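## Task

Scene 1: Coil the red wire around the reel as one strand that always runs the same way and never reverses over itself. Stop only when the total length still off the reel is less than one flange's radius. Wire only counts as wound if it lies between the two flanges, not beyond their rims and not inside the middle hole. At the end the reel must rest flat and entirely on the table.

## Robot and tools

Robot: two arms, left_arm and right_arm. Each has a parallel two-finger gripper with a wrist camera. The fingers point along the gripper's +z axis and close along its y axis. The reported hand point (pinch) sits between the pads, roughly 1 cm short of the tips.

Frames: the scene frame has its origin on the table surface, midway between the arms. +x points out over the table, +z points up, and left_arm is on the +y side. Image left and right do not match arm names. Measured bases: left_arm at (-0.016, +0.330, 0) m and right_arm at (-0.028, -0.274, 0) m, both nearly unrotated. Every hand position, orientation and target in a result is given in that arm's own base frame. Fixed cameras and the table use the scene frame.

execute_actions(actions, cameras): actions is a list of actions, each running 0.5 s. An action is a list of 1 to 15 rows, one per 1/30 s control step. If fewer than 15 rows are given, the last row repeats. A row is always 14 numbers in [-1, 1]: left_arm dx, dy, dz, rx, ry, rz, opening, then the same seven for right_arm. dx to rz are offsets, not poses. They are measured along that arm's base axes from its Hand target as it stood when the action began, and every row counts from that same start point. Scale: 1.0 equals 0.6 m of translation or 180 degrees of rotation. rx, ry, rz form one rotation vector, applied about the Hand target point. The opening number is absolute: +1 is fully open (0.094 m) and -1 is shut. An empty actions list returns state plus all camera images.

move(target, speed, blend, opening_speed, grip_force, blocking, cameras): target is one 14-number row laid out as above, or a list of up to 15 such rows. Every row is an offset from the same starting Hand targets, not from the previous row. The grippers travel in straight lines.
- speed: m/s, 0.002 to 2.9, default 0.25. Turning is capped at twice that value in rad/s. Give one number or one per target.
- blend: metres of corner rounding between listed targets. 0 means stop at each target.
- opening_speed: how fast the opening command ramps, in scale units per second, at least 0.2. Use it for gentle closing.
- grip_force: newtons per pad, 10 to 50. It persists until changed. Lower values close slowly.
- blocking=false: the call returns after about 0.5 s while the motion continues.
The whole move is capped at 10 s. The result adds a move: line giving the ending (done, off_target, moving, held, fault) and any limits (paced, held).

wait(seconds 0 to 10) lets time pass while commands are held. stop() brakes a running move. zoom_image(camera, region=[x0,y0,x1,y1]) enlarges part of the latest image; the region can be at most 504 by 504 px. read_manual(section="licences") only returns licence text. finished_scene(scene) takes the current scene number, 1 or 2, and cannot be undone.

Cameras: cam_high, cam_low, cam_left_wrist and cam_right_wrist, each 896x504. They are calibrated, but each can be off by a few mm or degrees.

Reading results:
- end_effector_position (m) and end_effector_quat_wxyz are in the arm's base frame.
- Hand target is the last commanded pose after clipping, and the next offsets start from it. The real gripper often rests a few cm short because of friction or load. Resend the missing amount, or send zeros to request the target again.
- Tool commands lists the gripper commands currently in force.
- grip_measured is the finger gap on the same -1 to +1 scale. Contact does not show up as a stall there.
- grip_effort_nm is motor effort, negative while closing. It is not pad force.
- The result also gives joint positions, velocities and torques (torques include gravity). Actions calls also print some per-step hand positions.
- MOTOR HOT appears near 75 °C. At 90 °C an OVER-TEMPERATURE FAULT folds that arm and disables it for the rest of the scene.

Rotation limit: the commanded orientation is clipped to within 40 degrees of the current one, so make large turns in stages. Offsets longer than 1.0 are shortened.

Avoid:
- knocking the reel or wire off the table, or tipping the reel;
- releasing anything while it is still moving;
- slamming into the table or fixed items;
- pressing the arms, grippers or wrist cameras against each other, or closing one gripper on the other's fingers;
- moving the hand close to its own base, since the arm may flip posture;
- long pushes against unreachable targets or holding stretched out, since both heat motors;
- strain on camera cables.
Faster moves hit harder, and overshooting past a contact presses harder. To end a push, command back past the contact. An occasional disturbance may nudge loose objects.

Each tool is called after "Emit:" as name(argument=value, ...) on one line, values as JSON.

## Session

Emit:
execute_actions(actions=[])

Scene clock: 0.00 s.
left_arm: end_effector_position=(+0.3978, +0.0256, +0.1170) grip_measured=+1.000 grip_effort_nm=n/a end_effector_quat_wxyz=(+0.604, -0.042, +0.794, +0.056) | right_arm: end_effector_position=(+0.4000, -0.0384, +0.1029) grip_measured=+1.000 grip_effort_nm=n/a end_effector_quat_wxyz=(+0.579, +0.112, +0.803, -0.086)
Joint positions: left_arm=[-0.003 1.505 0.357 0.88 -0.144 0 0.094] | right_arm=[0.037 1.553 0.401 0.815 0.306 0.095 0.094]
Joint velocities: within noise
Joint torques (N m): no reading
Heat: left arm: 47 °C; right arm: 45 °C.
Hand target: left_arm +0.3987, +0.0257, +0.1194; +0.606, -0.043, +0.792, +0.056 | right_arm +0.4018, -0.0387, +0.1076; +0.583, +0.113, +0.800, -0.086
Tool commands: left_gripper/opening=+1.0 right_gripper/opening=+1.0

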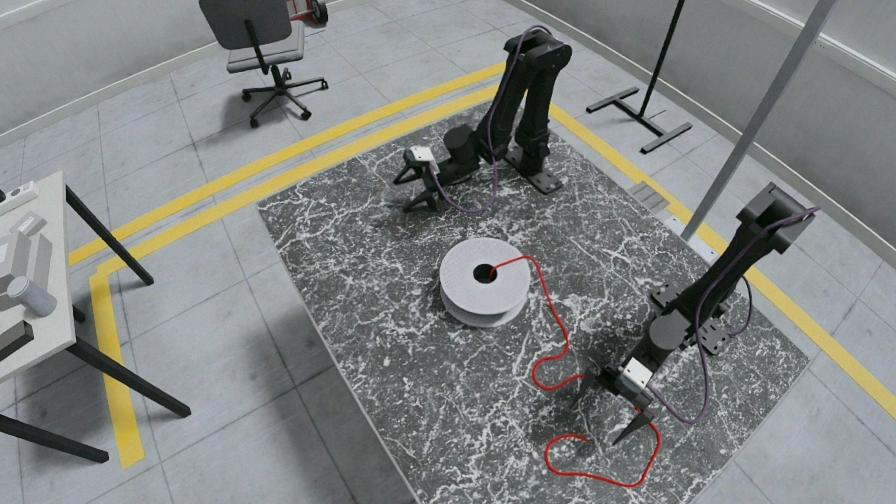

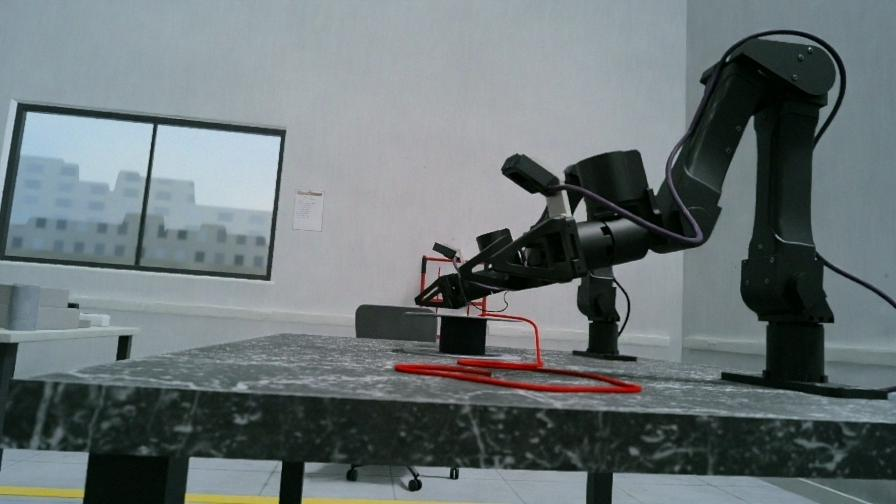

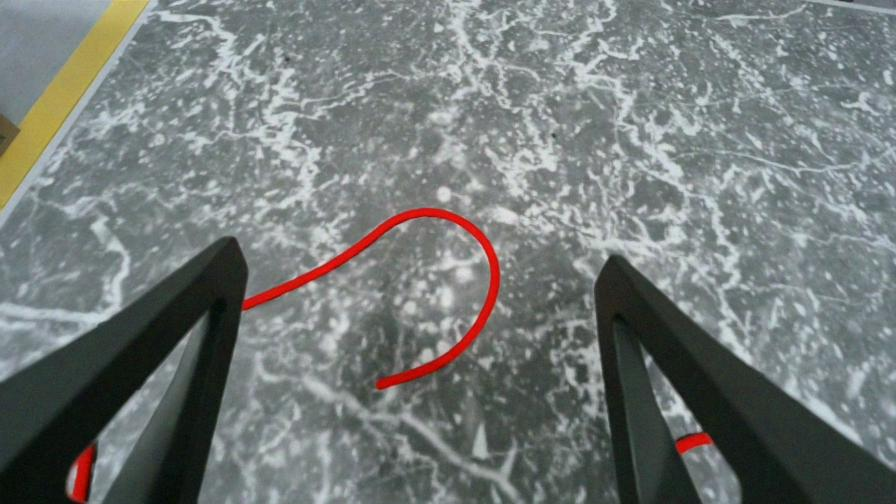

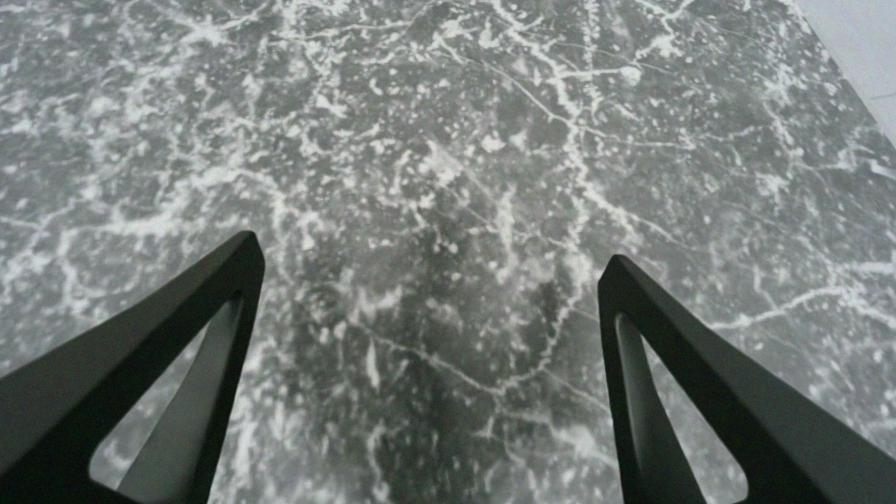

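Emit:
zoom_image(camera="cam_high", region=[400, 210, 600, 350])

Emit:
zoom_image(camera="cam_low", region=[370, 290, 670, 410])

Emit:
zoom_image(camera="cam_high", region=[500, 320, 720, 504])

Scaled by 2.520 from the camera's 896x504 image, which has a finer 1280x720 frame.

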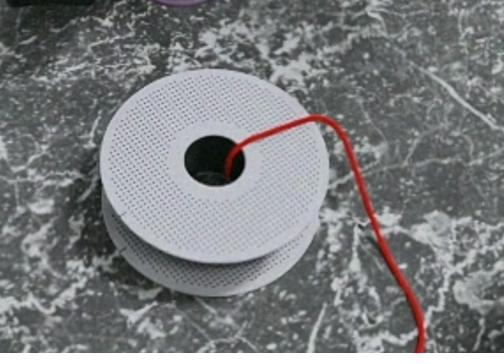

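Scaled by 1.680 from the camera's 896x504 image, which has a finer 1280x720 frame.

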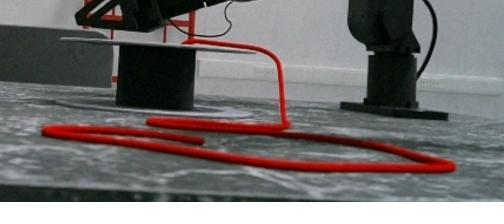

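Scaled by 2.291 from the camera's 896x504 image, which has a finer 1280x720 frame.

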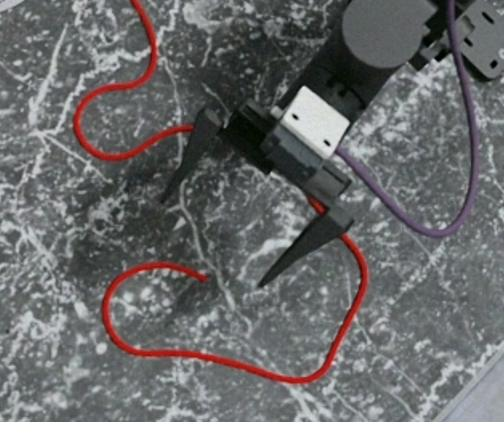

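Emit:
move(target=[-0.065, -0.01, 0.3, -0.0212, 0.1416, -0.0401, 1.0, -0.0467, 0.56, 0.22, -0.0236, 0.1301, 0.3001, 1.0], cameras=["all"])

Scene clock: 108.13 s.
left_arm: end_effector_position=(+0.3581, +0.0185, +0.2888) grip_measured=+1.000 grip_effort_nm=0.02 end_effector_quat_wxyz=(+0.410, -0.002, +0.912, +0.001) | right_arm: end_effector_position=(+0.3710, +0.2927, +0.2313) grip_measured=+1.000 grip_effort_nm=-0.02 end_effector_quat_wxyz=(+0.391, -0.294, +0.862, +0.134)
Joint positions: left_arm=[0.075 1.242 1.354 -0.839 0.052 0.048 0.094] | right_arm=[0.668 1.617 1.432 -0.535 0.007 0.007 0.094]
Joint torques (N m): left_arm=[0.59 -3.45 10.28 2 0.05 0.12] | right_arm=[-0.18 -7.27 10.24 1.66 -0.06 -0.11]
Heat: left arm: 53 °C; right arm: 45 °C.
Hand target: left_arm +0.3597, +0.0197, +0.2995; +0.417, +0.000, +0.909, +0.000 | right_arm +0.3737, +0.2972, +0.2396; +0.394, -0.300, +0.858, +0.138
Off the commanded pose: left_arm 0.011 m, 1 deg | right_arm 0.010 m, 1 deg.
move: off_target (left_arm)
camera_calibration:
cam_left_wrist: T_world_to_cam=[[0.0465987, -0.997693, 0.0493589, -0.0163843], [-0.998827, -0.0458883, 0.0154314, 0.36216], [-0.0131308, -0.0500201, -0.998662, 0.403698], [0, 0, 0, 1]] pos_world=[0.3678, 0.0204654, 0.398378]
cam_right_wrist: T_world_to_cam=[[0.647784, -0.759827, 0.0551259, -0.034487], [-0.76066, -0.649097, -0.00830984, 0.481587], [0.0420961, -0.0365491, -0.998445, 0.33874], [0, 0, 0, 1]] pos_world=[0.374404, 0.298773, 0.344116]

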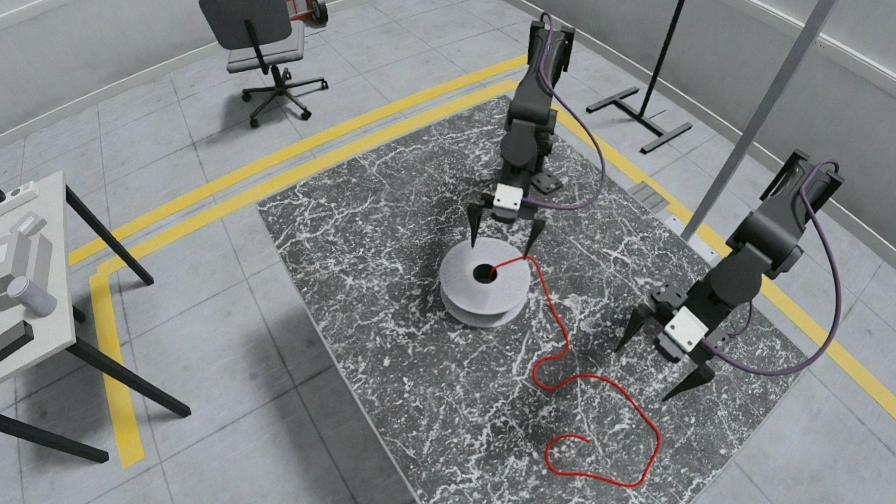

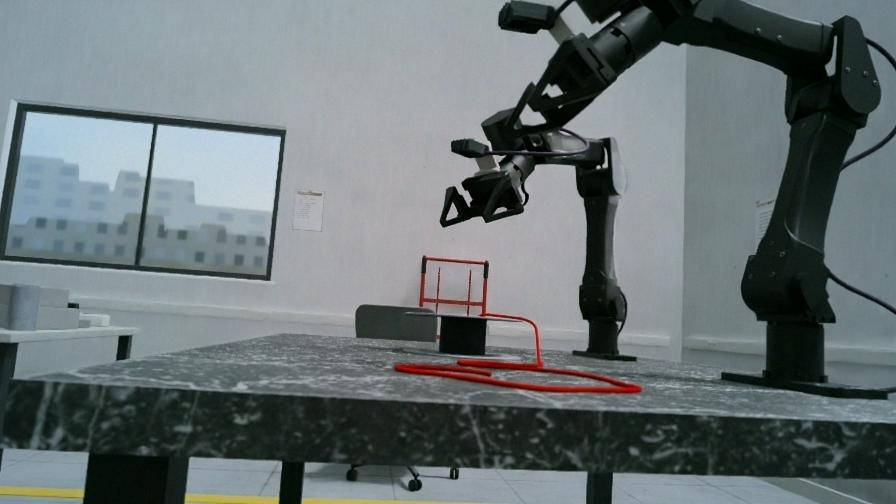

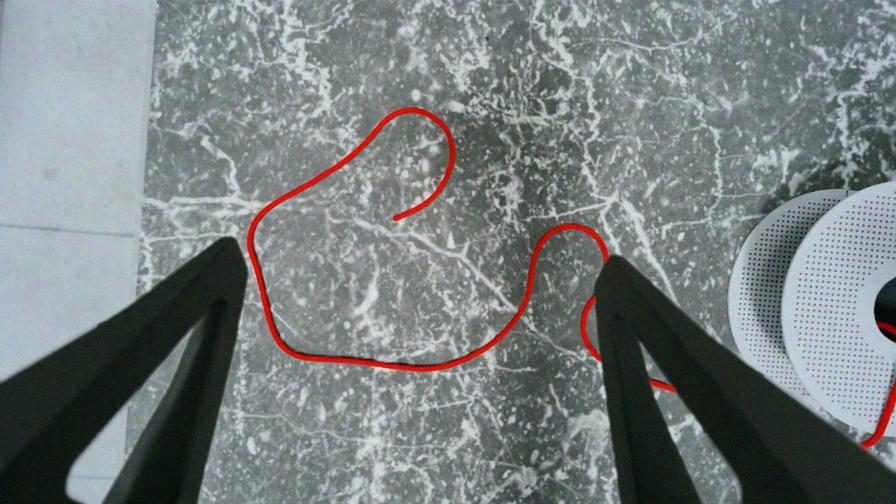

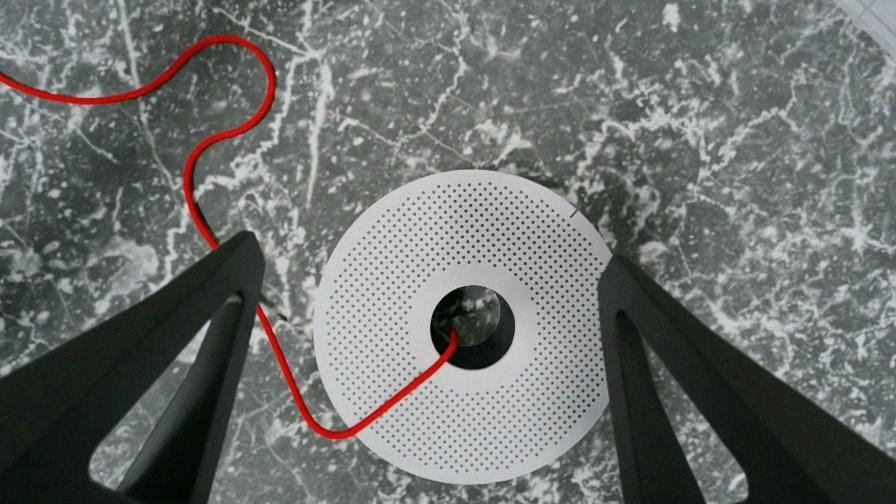

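Emit:
zoom_image(camera="cam_right_wrist", region=[380, 240, 580, 400])

Emit:
zoom_image(camera="cam_low", region=[380, 290, 560, 390])

Emit:
zoom_image(camera="cam_right_wrist", region=[280, 150, 640, 504])

Scaled by 2.520 from the camera's 896x504 image, which has a finer 1280x720 frame.

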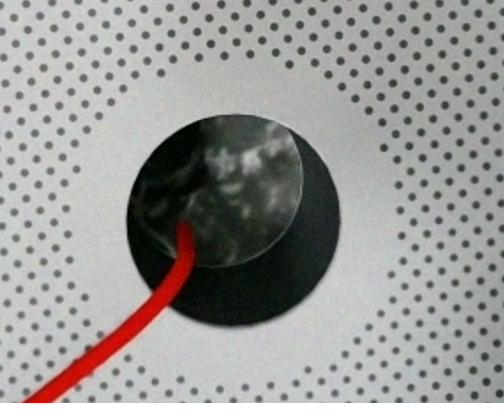

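Scaled by 2.800 from the camera's 896x504 image, which has a finer 1280x720 frame.

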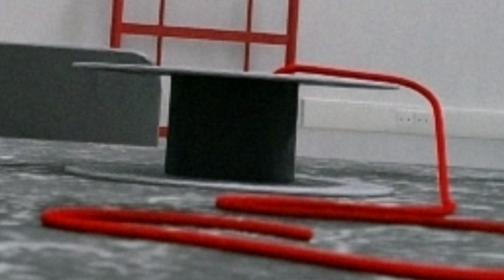

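Scaled by 1.400 from the camera's 896x504 image, which has a finer 1280x720 frame.

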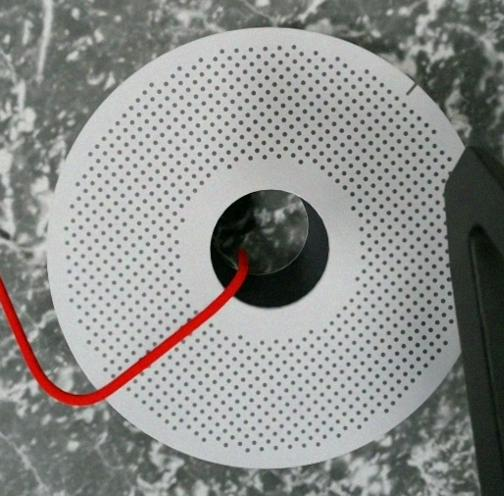

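Emit:
move(target=[0, 0, 0, 0, 0, 0, 1.0, -0.0253, -0.0862, -0.1327, -0.2172, 0.1710, 0.1377, -0.5], cameras=["cam_right_wrist", "cam_high", "cam_low"])

Scene clock: 260.10 s.
left_arm: end_effector_position=(+0.3581, +0.0185, +0.2888) grip_measured=+1.000 grip_effort_nm=0.02 end_effector_quat_wxyz=(+0.410, -0.002, +0.912, +0.001) | right_arm: end_effector_position=(+0.3585, +0.2466, +0.1639) grip_measured=-0.498 grip_effort_nm=-0.14 end_effector_quat_wxyz=(+0.049, -0.533, +0.845, +0.002)
Joint positions: left_arm=[0.075 1.242 1.354 -0.84 0.052 0.048 0.094] | right_arm=[0.6 2.179 2.253 -1.547 -0.001 -0.525 0.024]
Joint torques (N m): left_arm=[0.59 -3.43 10.32 2.01 0.05 0.1] | right_arm=[-0.2 -10.82 6.75 0.27 0.08 -0.12]
Heat: left arm: 47 °C; right arm: 49 °C.
Hand target: left_arm +0.3597, +0.0198, +0.2995; +0.417, +0.000, +0.909, +0.000 | right_arm +0.3586, +0.2456, +0.1600; +0.000, -0.537, +0.843, +0.000
Off the commanded pose: left_arm 0.011 m, 1 deg | right_arm 0.004 m, 6 deg.
joint sent to its limit (right arm) — joint 4 (wrist pitch), lower limit. The joint targets are off in orientation, not in position.
move: off_target (left_arm, right_arm)
camera_calibration:
cam_right_wrist: T_world_to_cam=[[0.929025, -0.365733, 0.0561384, -0.25587], [-0.301391, -0.65995, 0.688207, 0.165476], [-0.214651, -0.656282, -0.723339, 0.470162], [0, 0, 0, 1]] pos_world=[0.388503, 0.324185, 0.240569]
Images, in order (width x height): cam_high 896x504, cam_low 896x504, cam_right_wrist 896x504.

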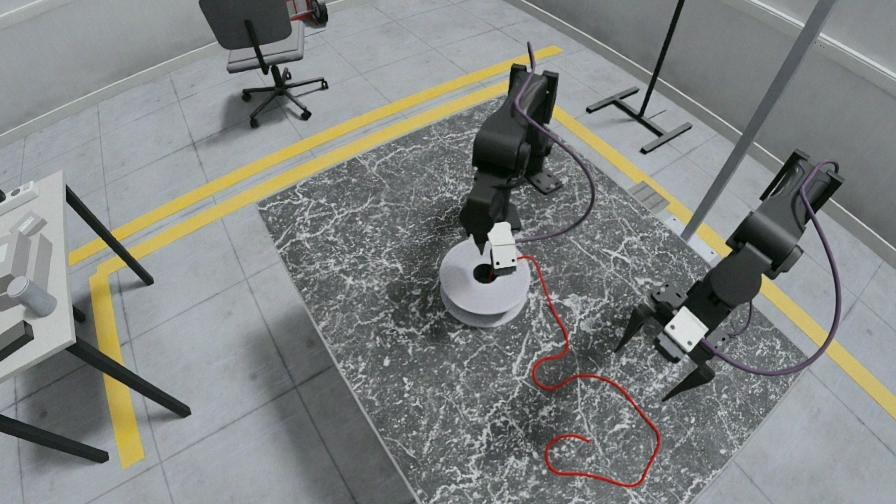

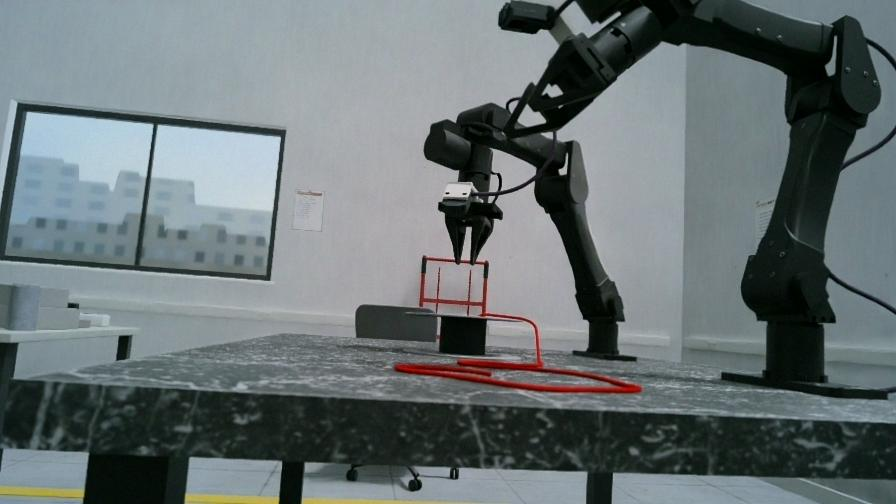

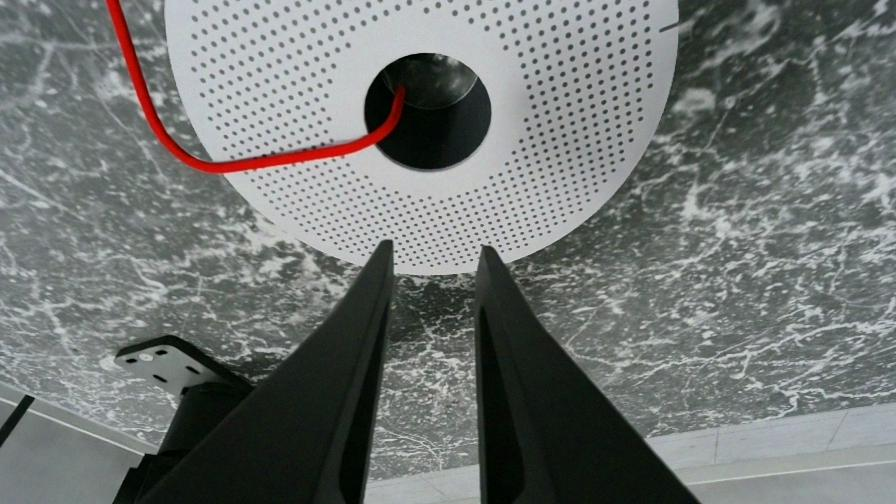

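Emit:
move(target=[0, 0, 0, 0, 0, 0, 1.0, 0.0157, 0, -0.0667, 0, 0, -0.8056, -0.8], speed=0.35, cameras=["cam_right_wrist", "cam_high", "cam_low"])

Scene clock: 327.97 s.
left_arm: end_effector_position=(+0.3581, +0.0185, +0.2888) grip_measured=+1.000 grip_effort_nm=0.03 end_effector_quat_wxyz=(+0.410, -0.002, +0.912, +0.001) | right_arm: end_effector_position=(+0.3623, +0.2454, +0.1231) grip_measured=-0.798 grip_effort_nm=-0.14 end_effector_quat_wxyz=(-0.002, +0.631, +0.775, +0.001)
Joint positions: left_arm=[0.075 1.242 1.354 -0.84 0.052 0.048 0.094] | right_arm=[0.591 2.277 2.253 -1.547 -0.004 1.958 0.01]
Joint torques (N m): left_arm=[0.59 -3.45 10.28 2.01 0.06 0.1] | right_arm=[-0.42 -11.18 8.01 0.15 0.06 0.32]
Heat: left arm: 46 °C; right arm: 43 °C.
Hand target: left_arm +0.3597, +0.0198, +0.2995; +0.417, +0.000, +0.909, +0.000 | right_arm +0.3680, +0.2456, +0.1200; +0.000, +0.643, +0.766, +0.000
Off the commanded pose: left_arm 0.011 m, 1 deg | right_arm 0.006 m, 2 deg.
move: off_target (left_arm)
camera_calibration:
cam_right_wrist: T_world_to_cam=[[-0.96184, -0.273598, 0.00260991, 0.41139], [-0.179424, 0.637911, 0.748917, -0.176216], [-0.206567, 0.71987, -0.662659, 0.0925269], [0, 0, 0, 1]] pos_world=[0.383187, 0.158358, 0.192211]
Images, in order (width x height): cam_high 896x504, cam_low 896x504, cam_right_wrist 896x504.

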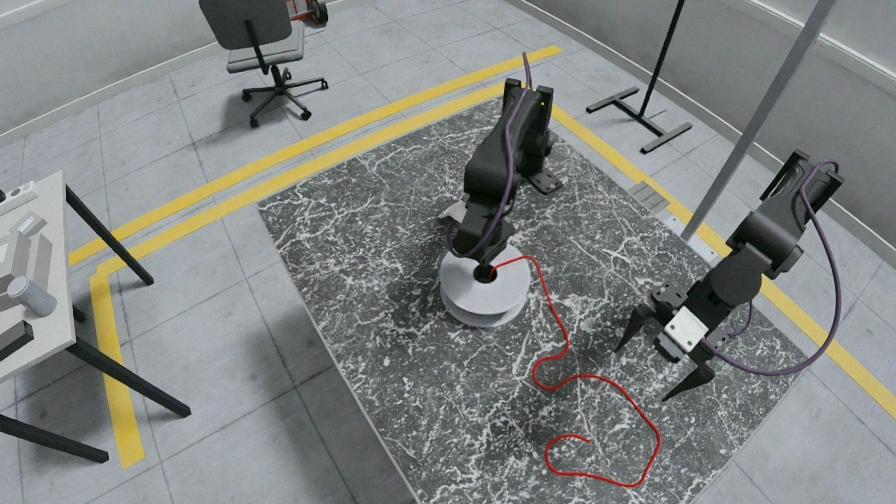

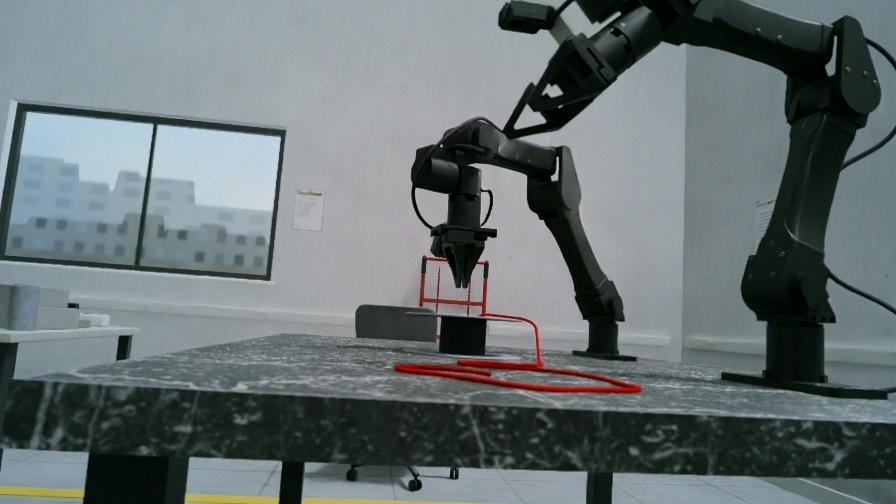

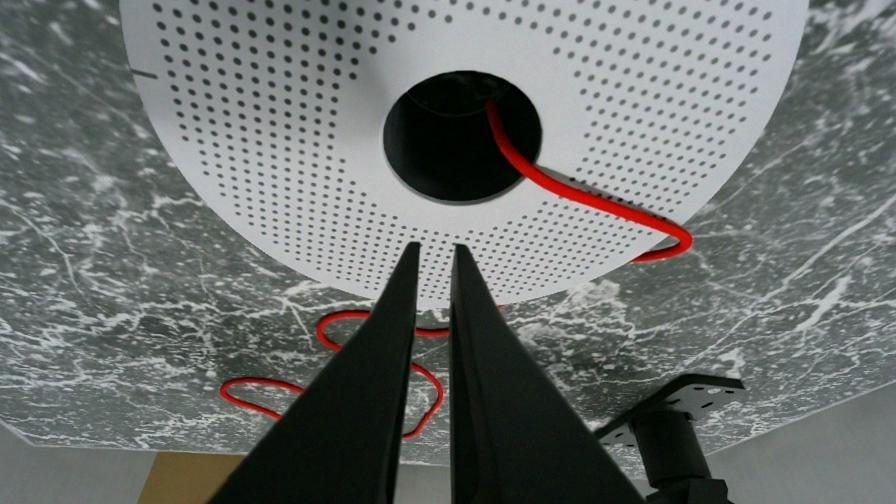

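Emit:
move(target=[0, 0, 0, 0, 0, 0, 1.0, -0.005, -0.0052, -0.0583, 0, 0, 0, -0.92], speed=0.1, cameras=["cam_right_wrist", "cam_high", "cam_low"])

Scene clock: 363.40 s.
left_arm: end_effector_position=(+0.3581, +0.0185, +0.2888) grip_measured=+1.000 grip_effort_nm=0.02 end_effector_quat_wxyz=(+0.410, -0.002, +0.912, +0.001) | right_arm: end_effector_position=(+0.3637, +0.2464, +0.0799) grip_measured=-0.918 grip_effort_nm=-0.14 end_effector_quat_wxyz=(-0.004, +0.635, +0.772, -0.007)
Joint positions: left_arm=[0.075 1.242 1.354 -0.84 0.052 0.048 0.094] | right_arm=[0.591 2.277 2.081 -1.39 -0.004 1.967 0.004]
Joint torques (N m): left_arm=[0.65 -3.44 10.29 2.01 0.05 0.1] | right_arm=[-0.72 -15.61 4.71 0.32 0.03 0.13]
Heat: left arm: 45 °C; right arm: 43 °C.
Hand target: left_arm +0.3597, +0.0198, +0.2995; +0.417, +0.000, +0.909, +0.000 | right_arm +0.3649, +0.2425, +0.0850; +0.000, +0.643, +0.766, +0.000
Off the commanded pose: left_arm 0.011 m, 1 deg | right_arm 0.007 m, 1 deg.
move: off_target (left_arm)
camera_calibration:
cam_right_wrist: T_world_to_cam=[[-0.964182, -0.26467, 0.0174073, 0.410617], [-0.163882, 0.646048, 0.745496, -0.151643], [-0.208556, 0.715941, -0.666283, 0.0654627], [0, 0, 0, 1]] pos_world=[0.38471, 0.159779, 0.149518]
Images, in order (width x height): cam_high 896x504, cam_low 896x504, cam_right_wrist 896x504.

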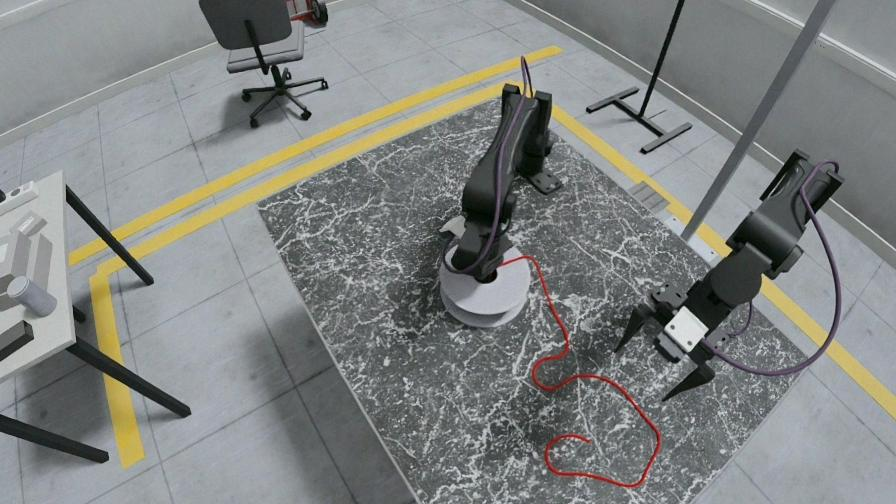

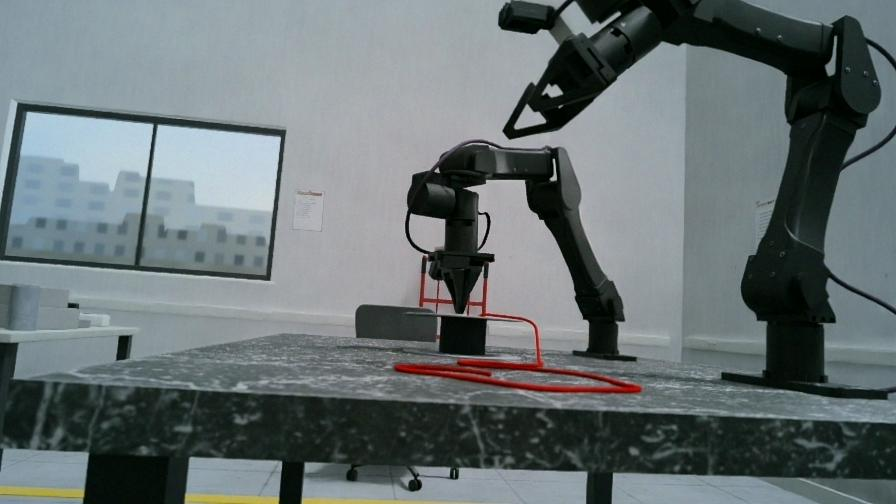

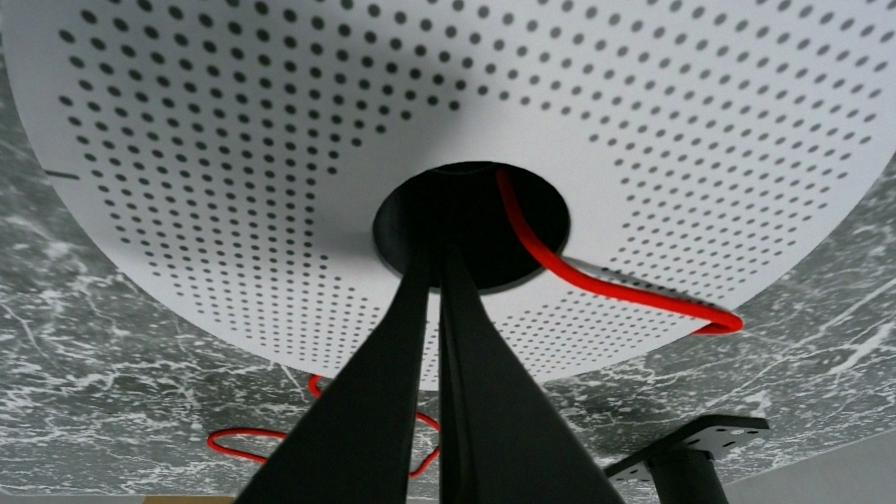

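Emit:
move(target=[[0, 0, 0, 0, 0, 0, 1.0, -0.0015, -0.0075, 0.0, 0, 0, 0, -0.92], [0, 0, 0, 0, 0, 0, 1.0, -0.0015, -0.0075, -0.0408, 0, 0, 0, -0.92]], speed=0.05, cameras=["cam_right_wrist", "cam_low"])

Scene clock: 380.07 s.
left_arm: end_effector_position=(+0.3581, +0.0185, +0.2888) grip_measured=+1.000 grip_effort_nm=0.02 end_effector_quat_wxyz=(+0.410, -0.002, +0.912, +0.001) | right_arm: end_effector_position=(+0.3623, +0.2407, +0.0500) grip_measured=-0.918 grip_effort_nm=-0.14 end_effector_quat_wxyz=(-0.007, +0.638, +0.770, -0.013)
Joint positions: left_arm=[0.075 1.242 1.354 -0.84 0.052 0.048 0.094] | right_arm=[0.582 2.275 1.959 -1.283 -0.005 1.967 0.004]
Joint torques (N m): left_arm=[0.64 -3.41 10.3 2.01 0.05 0.09] | right_arm=[-0.54 -17.1 4.52 0.28 0.05 0.08]
Heat: left arm: 45 °C; right arm: 42 °C.
Hand target: left_arm +0.3597, +0.0198, +0.2995; +0.417, +0.000, +0.909, +0.000 | right_arm +0.3641, +0.2380, +0.0605; +0.000, +0.643, +0.766, +0.000
Off the commanded pose: left_arm 0.011 m, 1 deg | right_arm 0.011 m, 2 deg.
move: off_target (left_arm, right_arm)
camera_calibration:
cam_right_wrist: T_world_to_cam=[[-0.966284, -0.255661, 0.0305509, 0.406214], [-0.149258, 0.652869, 0.74262, -0.132719], [-0.209804, 0.713021, -0.669016, 0.0506344], [0, 0, 0, 1]] pos_world=[0.383332, 0.154397, 0.120024]
Images, in order (width x height): cam_low 896x504, cam_right_wrist 896x504.

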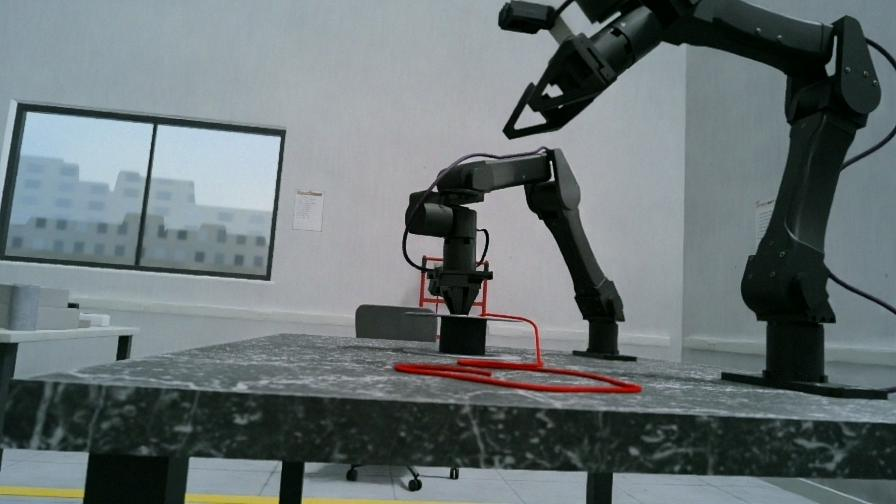

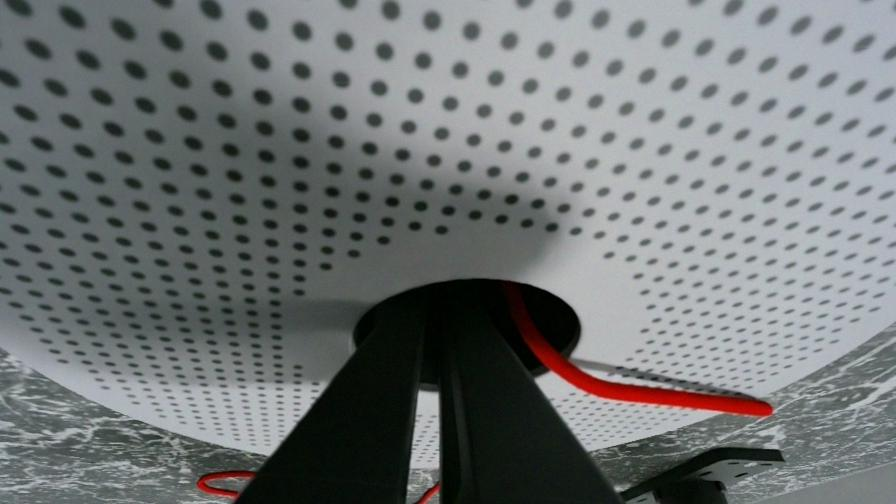

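Emit:
move(target=[0, 0, 0, 0, 0, 0, 1.0, 0.0, 0.0015, 0.0167, 0, 0, 0, -0.92], speed=0.05, cameras=["cam_right_wrist"])

Scene clock: 388.13 s.
left_arm: end_effector_position=(+0.3581, +0.0185, +0.2888) grip_measured=+1.000 grip_effort_nm=0.02 end_effector_quat_wxyz=(+0.410, -0.002, +0.912, +0.001) | right_arm: end_effector_position=(+0.3621, +0.2406, +0.0501) grip_measured=-0.918 grip_effort_nm=-0.14 end_effector_quat_wxyz=(-0.007, +0.638, +0.769, -0.014)
Joint positions: left_arm=[0.075 1.242 1.354 -0.84 0.052 0.048 0.094] | right_arm=[0.582 2.275 1.959 -1.284 -0.005 1.967 0.004]
Joint torques (N m): left_arm=[0.64 -3.43 10.25 2 0.05 0.1] | right_arm=[-0.5 -17.29 7.3 -0.13 0.07 0.07]
Heat: left arm: 45 °C; right arm: 42 °C.
Hand target: left_arm +0.3597, +0.0198, +0.2995; +0.417, +0.000, +0.909, +0.000 | right_arm +0.3641, +0.2389, +0.0706; +0.000, +0.643, +0.766, +0.000
Off the commanded pose: left_arm 0.011 m, 1 deg | right_arm 0.021 m, 2 deg.
move: off_target (left_arm, right_arm)
camera_calibration:
cam_right_wrist: T_world_to_cam=[[-0.96627, -0.255626, 0.0312755, 0.405995], [-0.148778, 0.653215, 0.742412, -0.132881], [-0.210209, 0.712717, -0.669214, 0.0509105], [0, 0, 0, 1]] pos_world=[0.383233, 0.154298, 0.120025]
Images, in order (width x height): cam_right_wrist 896x504.

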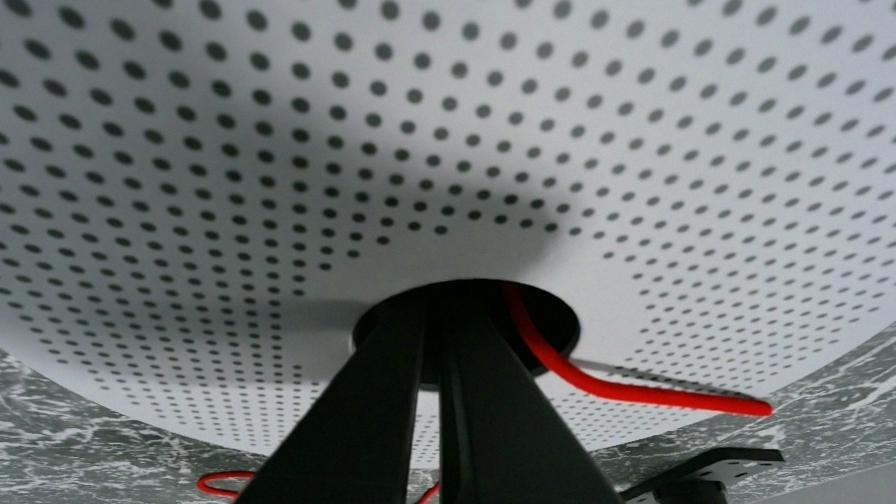

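Emit:
move(target=[0, 0, 0, 0, 0, 0, 1.0, 0.0, 0.0, 0.0167, 0, 0, 0, -0.92], speed=0.05)

Scene clock: 391.47 s.
left_arm: end_effector_position=(+0.3581, +0.0185, +0.2888) grip_measured=+1.000 grip_effort_nm=0.03 end_effector_quat_wxyz=(+0.410, -0.002, +0.912, +0.001) | right_arm: end_effector_position=(+0.3598, +0.2391, +0.0564) grip_measured=-0.918 grip_effort_nm=-0.14 end_effector_quat_wxyz=(-0.008, +0.638, +0.769, -0.020)
Joint positions: left_arm=[0.075 1.242 1.354 -0.84 0.052 0.048 0.094] | right_arm=[0.582 2.275 1.983 -1.321 -0.005 1.967 0.004]
Joint torques (N m): left_arm=[0.64 -3.45 10.29 2.02 0.05 0.09] | right_arm=[-0.49 -17.44 8.25 -0.17 0.06 0.08]
Heat: left arm: 45 °C; right arm: 42 °C.
Hand target: left_arm +0.3597, +0.0198, +0.2995; +0.417, +0.000, +0.909, +0.000 | right_arm +0.3641, +0.2389, +0.0805; +0.000, +0.643, +0.766, +0.000
Off the commanded pose: left_arm 0.011 m, 1 deg | right_arm 0.025 m, 2 deg.
move: off_target (left_arm, right_arm)

Emit:
move(target=[0, 0, 0, 0, 0, 0, 1.0, 0.0, 0.0, 0.0, 0, 0, 0, -0.1], opening_speed=0.5, cameras=["cam_right_wrist", "cam_high", "cam_low"])

Scene clock: 398.60 s.
left_arm: end_effector_position=(+0.3581, +0.0185, +0.2888) grip_measured=+1.000 grip_effort_nm=0.03 end_effector_quat_wxyz=(+0.410, -0.002, +0.912, +0.001) | right_arm: end_effector_position=(+0.3623, +0.2379, +0.0666) grip_measured=-0.159 grip_effort_nm=1.25 end_effector_quat_wxyz=(-0.001, +0.640, +0.768, -0.012)
Joint positions: left_arm=[0.075 1.242 1.354 -0.84 0.052 0.048 0.094] | right_arm=[0.581 2.259 1.997 -1.334 0.004 1.97 0.039]
Joint torques (N m): left_arm=[0.65 -3.44 10.3 2.01 0.05 0.1] | right_arm=[-0.34 -15.47 7.43 -0.03 -0.05 0.08]
Heat: left arm: 45 °C; right arm: 42 °C.
Hand target: left_arm +0.3597, +0.0198, +0.2995; +0.417, +0.000, +0.909, +0.000 | right_arm +0.3641, +0.2388, +0.0807; +0.000, +0.643, +0.766, +0.000
Off the commanded pose: left_arm 0.011 m, 1 deg | right_arm 0.014 m, 1 deg.
move: off_target (left_arm, right_arm)
camera_calibration:
cam_right_wrist: T_world_to_cam=[[-0.967445, -0.252006, 0.0232939, 0.405084], [-0.153447, 0.657282, 0.737858, -0.142474], [-0.201255, 0.710263, -0.674554, 0.061556], [0, 0, 0, 1]] pos_world=[0.382423, 0.152008, 0.137212]
Images, in order (width x height): cam_high 896x504, cam_low 896x504, cam_right_wrist 896x504.

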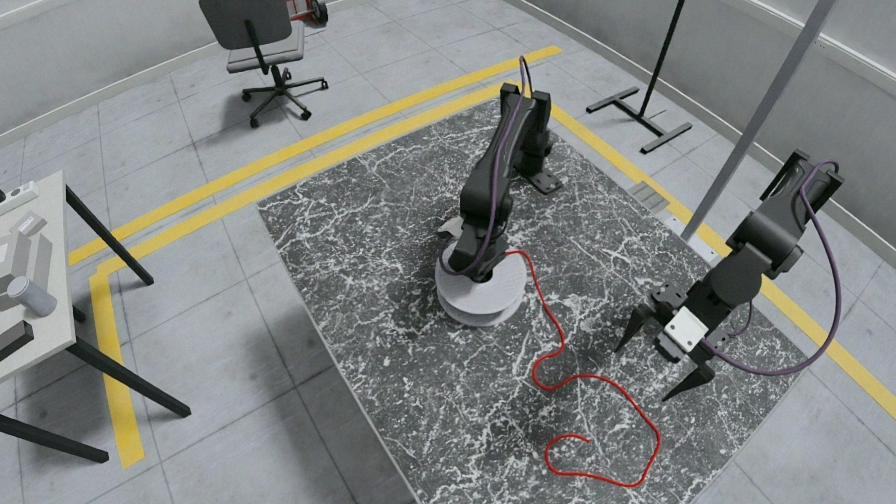

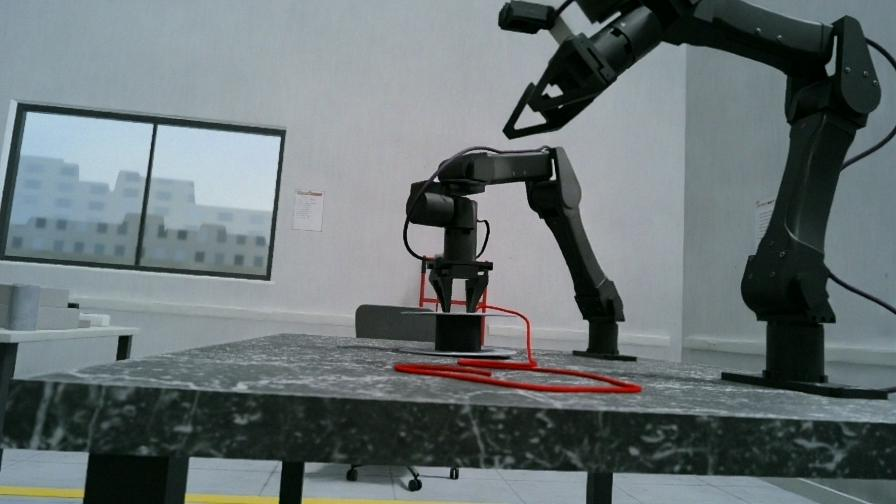

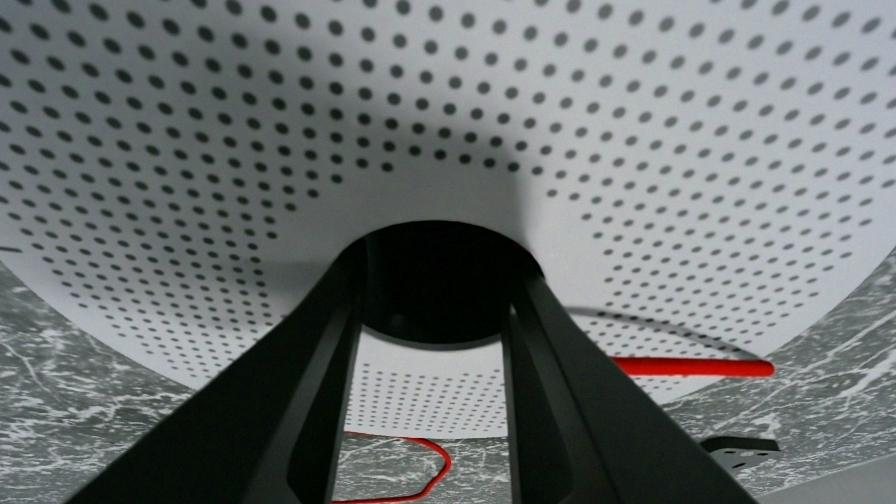

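Emit:
zoom_image(camera="cam_low", region=[380, 250, 580, 390])

Emit:
zoom_image(camera="cam_right_wrist", region=[280, 200, 800, 440])

Scaled by 2.520 from the camera's 896x504 image, which has a finer 1280x720 frame.

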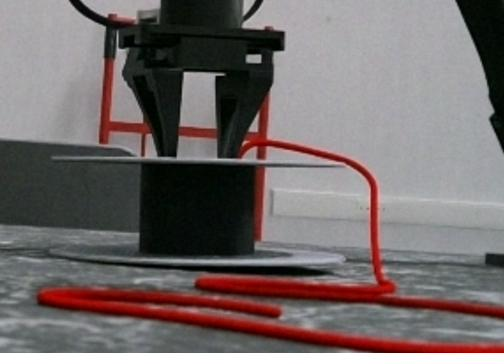

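Region (280, 200, 800, 440) is 520x240 pixels. A region can be at most 504 by 504 pixels.

Emit:
move(target=[0, 0, 0, 0, 0, 0, 1.0, 0.0, 0.0, -0.035, 0, 0, 0, -0.1], speed=0.05, cameras=["cam_right_wrist", "cam_low"])

Emit:
zoom_image(camera="cam_low", region=[380, 250, 580, 390])

Emit:
zoom_image(camera="cam_right_wrist", region=[280, 200, 780, 440])

Scene clock: 410.17 s.
left_arm: end_effector_position=(+0.3581, +0.0185, +0.2888) grip_measured=+1.000 grip_effort_nm=0.02 end_effector_quat_wxyz=(+0.410, -0.002, +0.912, +0.001) | right_arm: end_effector_position=(+0.3671, +0.2396, +0.0625) grip_measured=-0.153 grip_effort_nm=1.25 end_effector_quat_wxyz=(+0.005, +0.640, +0.768, -0.002)
Joint positions: left_arm=[0.075 1.242 1.354 -0.84 0.052 0.048 0.094] | right_arm=[0.581 2.253 1.972 -1.289 0.011 1.97 0.04]
Joint torques (N m): left_arm=[0.64 -3.45 10.26 2.01 0.06 0.1] | right_arm=[-0.36 -14.43 3.97 0.44 -0.11 0.06]
Heat: left arm: 45 °C; right arm: 43 °C.
Hand target: left_arm +0.3597, +0.0198, +0.2995; +0.417, +0.000, +0.909, +0.000 | right_arm +0.3641, +0.2388, +0.0596; +0.000, +0.643, +0.766, +0.000
Off the commanded pose: left_arm 0.011 m, 1 deg | right_arm 0.004 m, 1 deg.
move: off_target (left_arm)
camera_calibration:
cam_right_wrist: T_world_to_cam=[[-0.967856, -0.251494, -0.00243337, 0.411805], [-0.171172, 0.651593, 0.739004, -0.131933], [-0.184269, 0.715666, -0.673697, 0.05105], [0, 0, 0, 1]] pos_world=[0.385391, 0.152998, 0.132893]
Images, in order (width x height): cam_low 896x504, cam_right_wrist 896x504.

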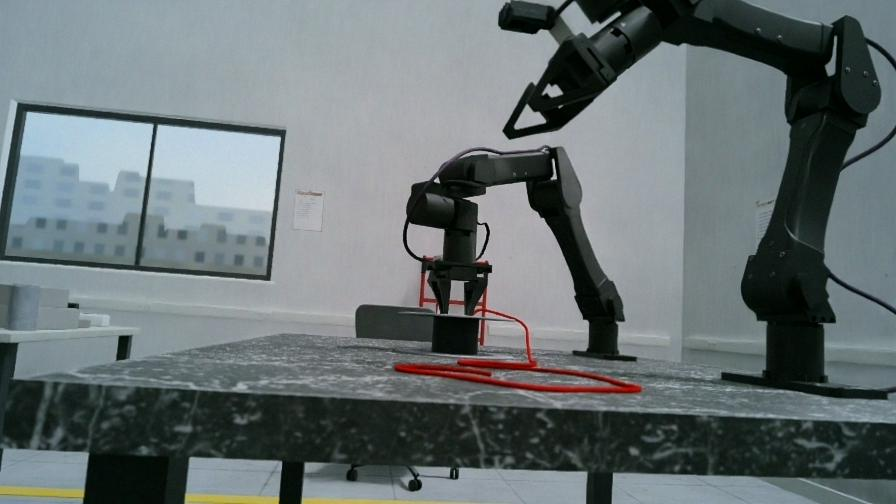

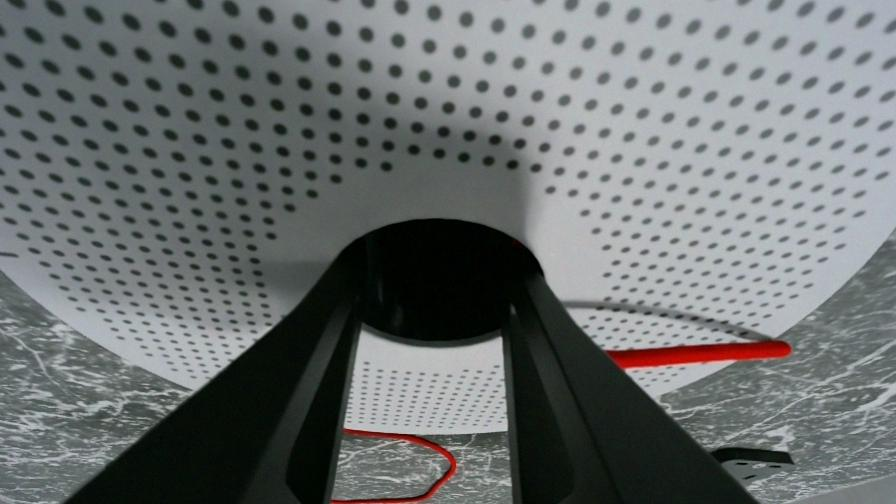

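Scaled by 2.520 from the camera's 896x504 image, which has a finer 1280x720 frame.

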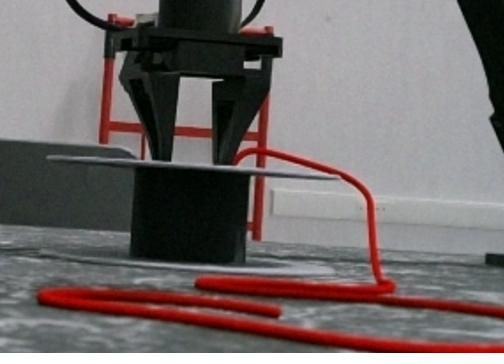

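Scaled by 1.008 from the camera's 896x504 image, which has a finer 1280x720 frame.

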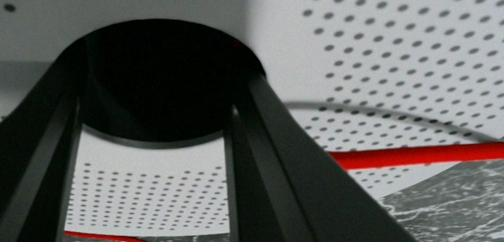

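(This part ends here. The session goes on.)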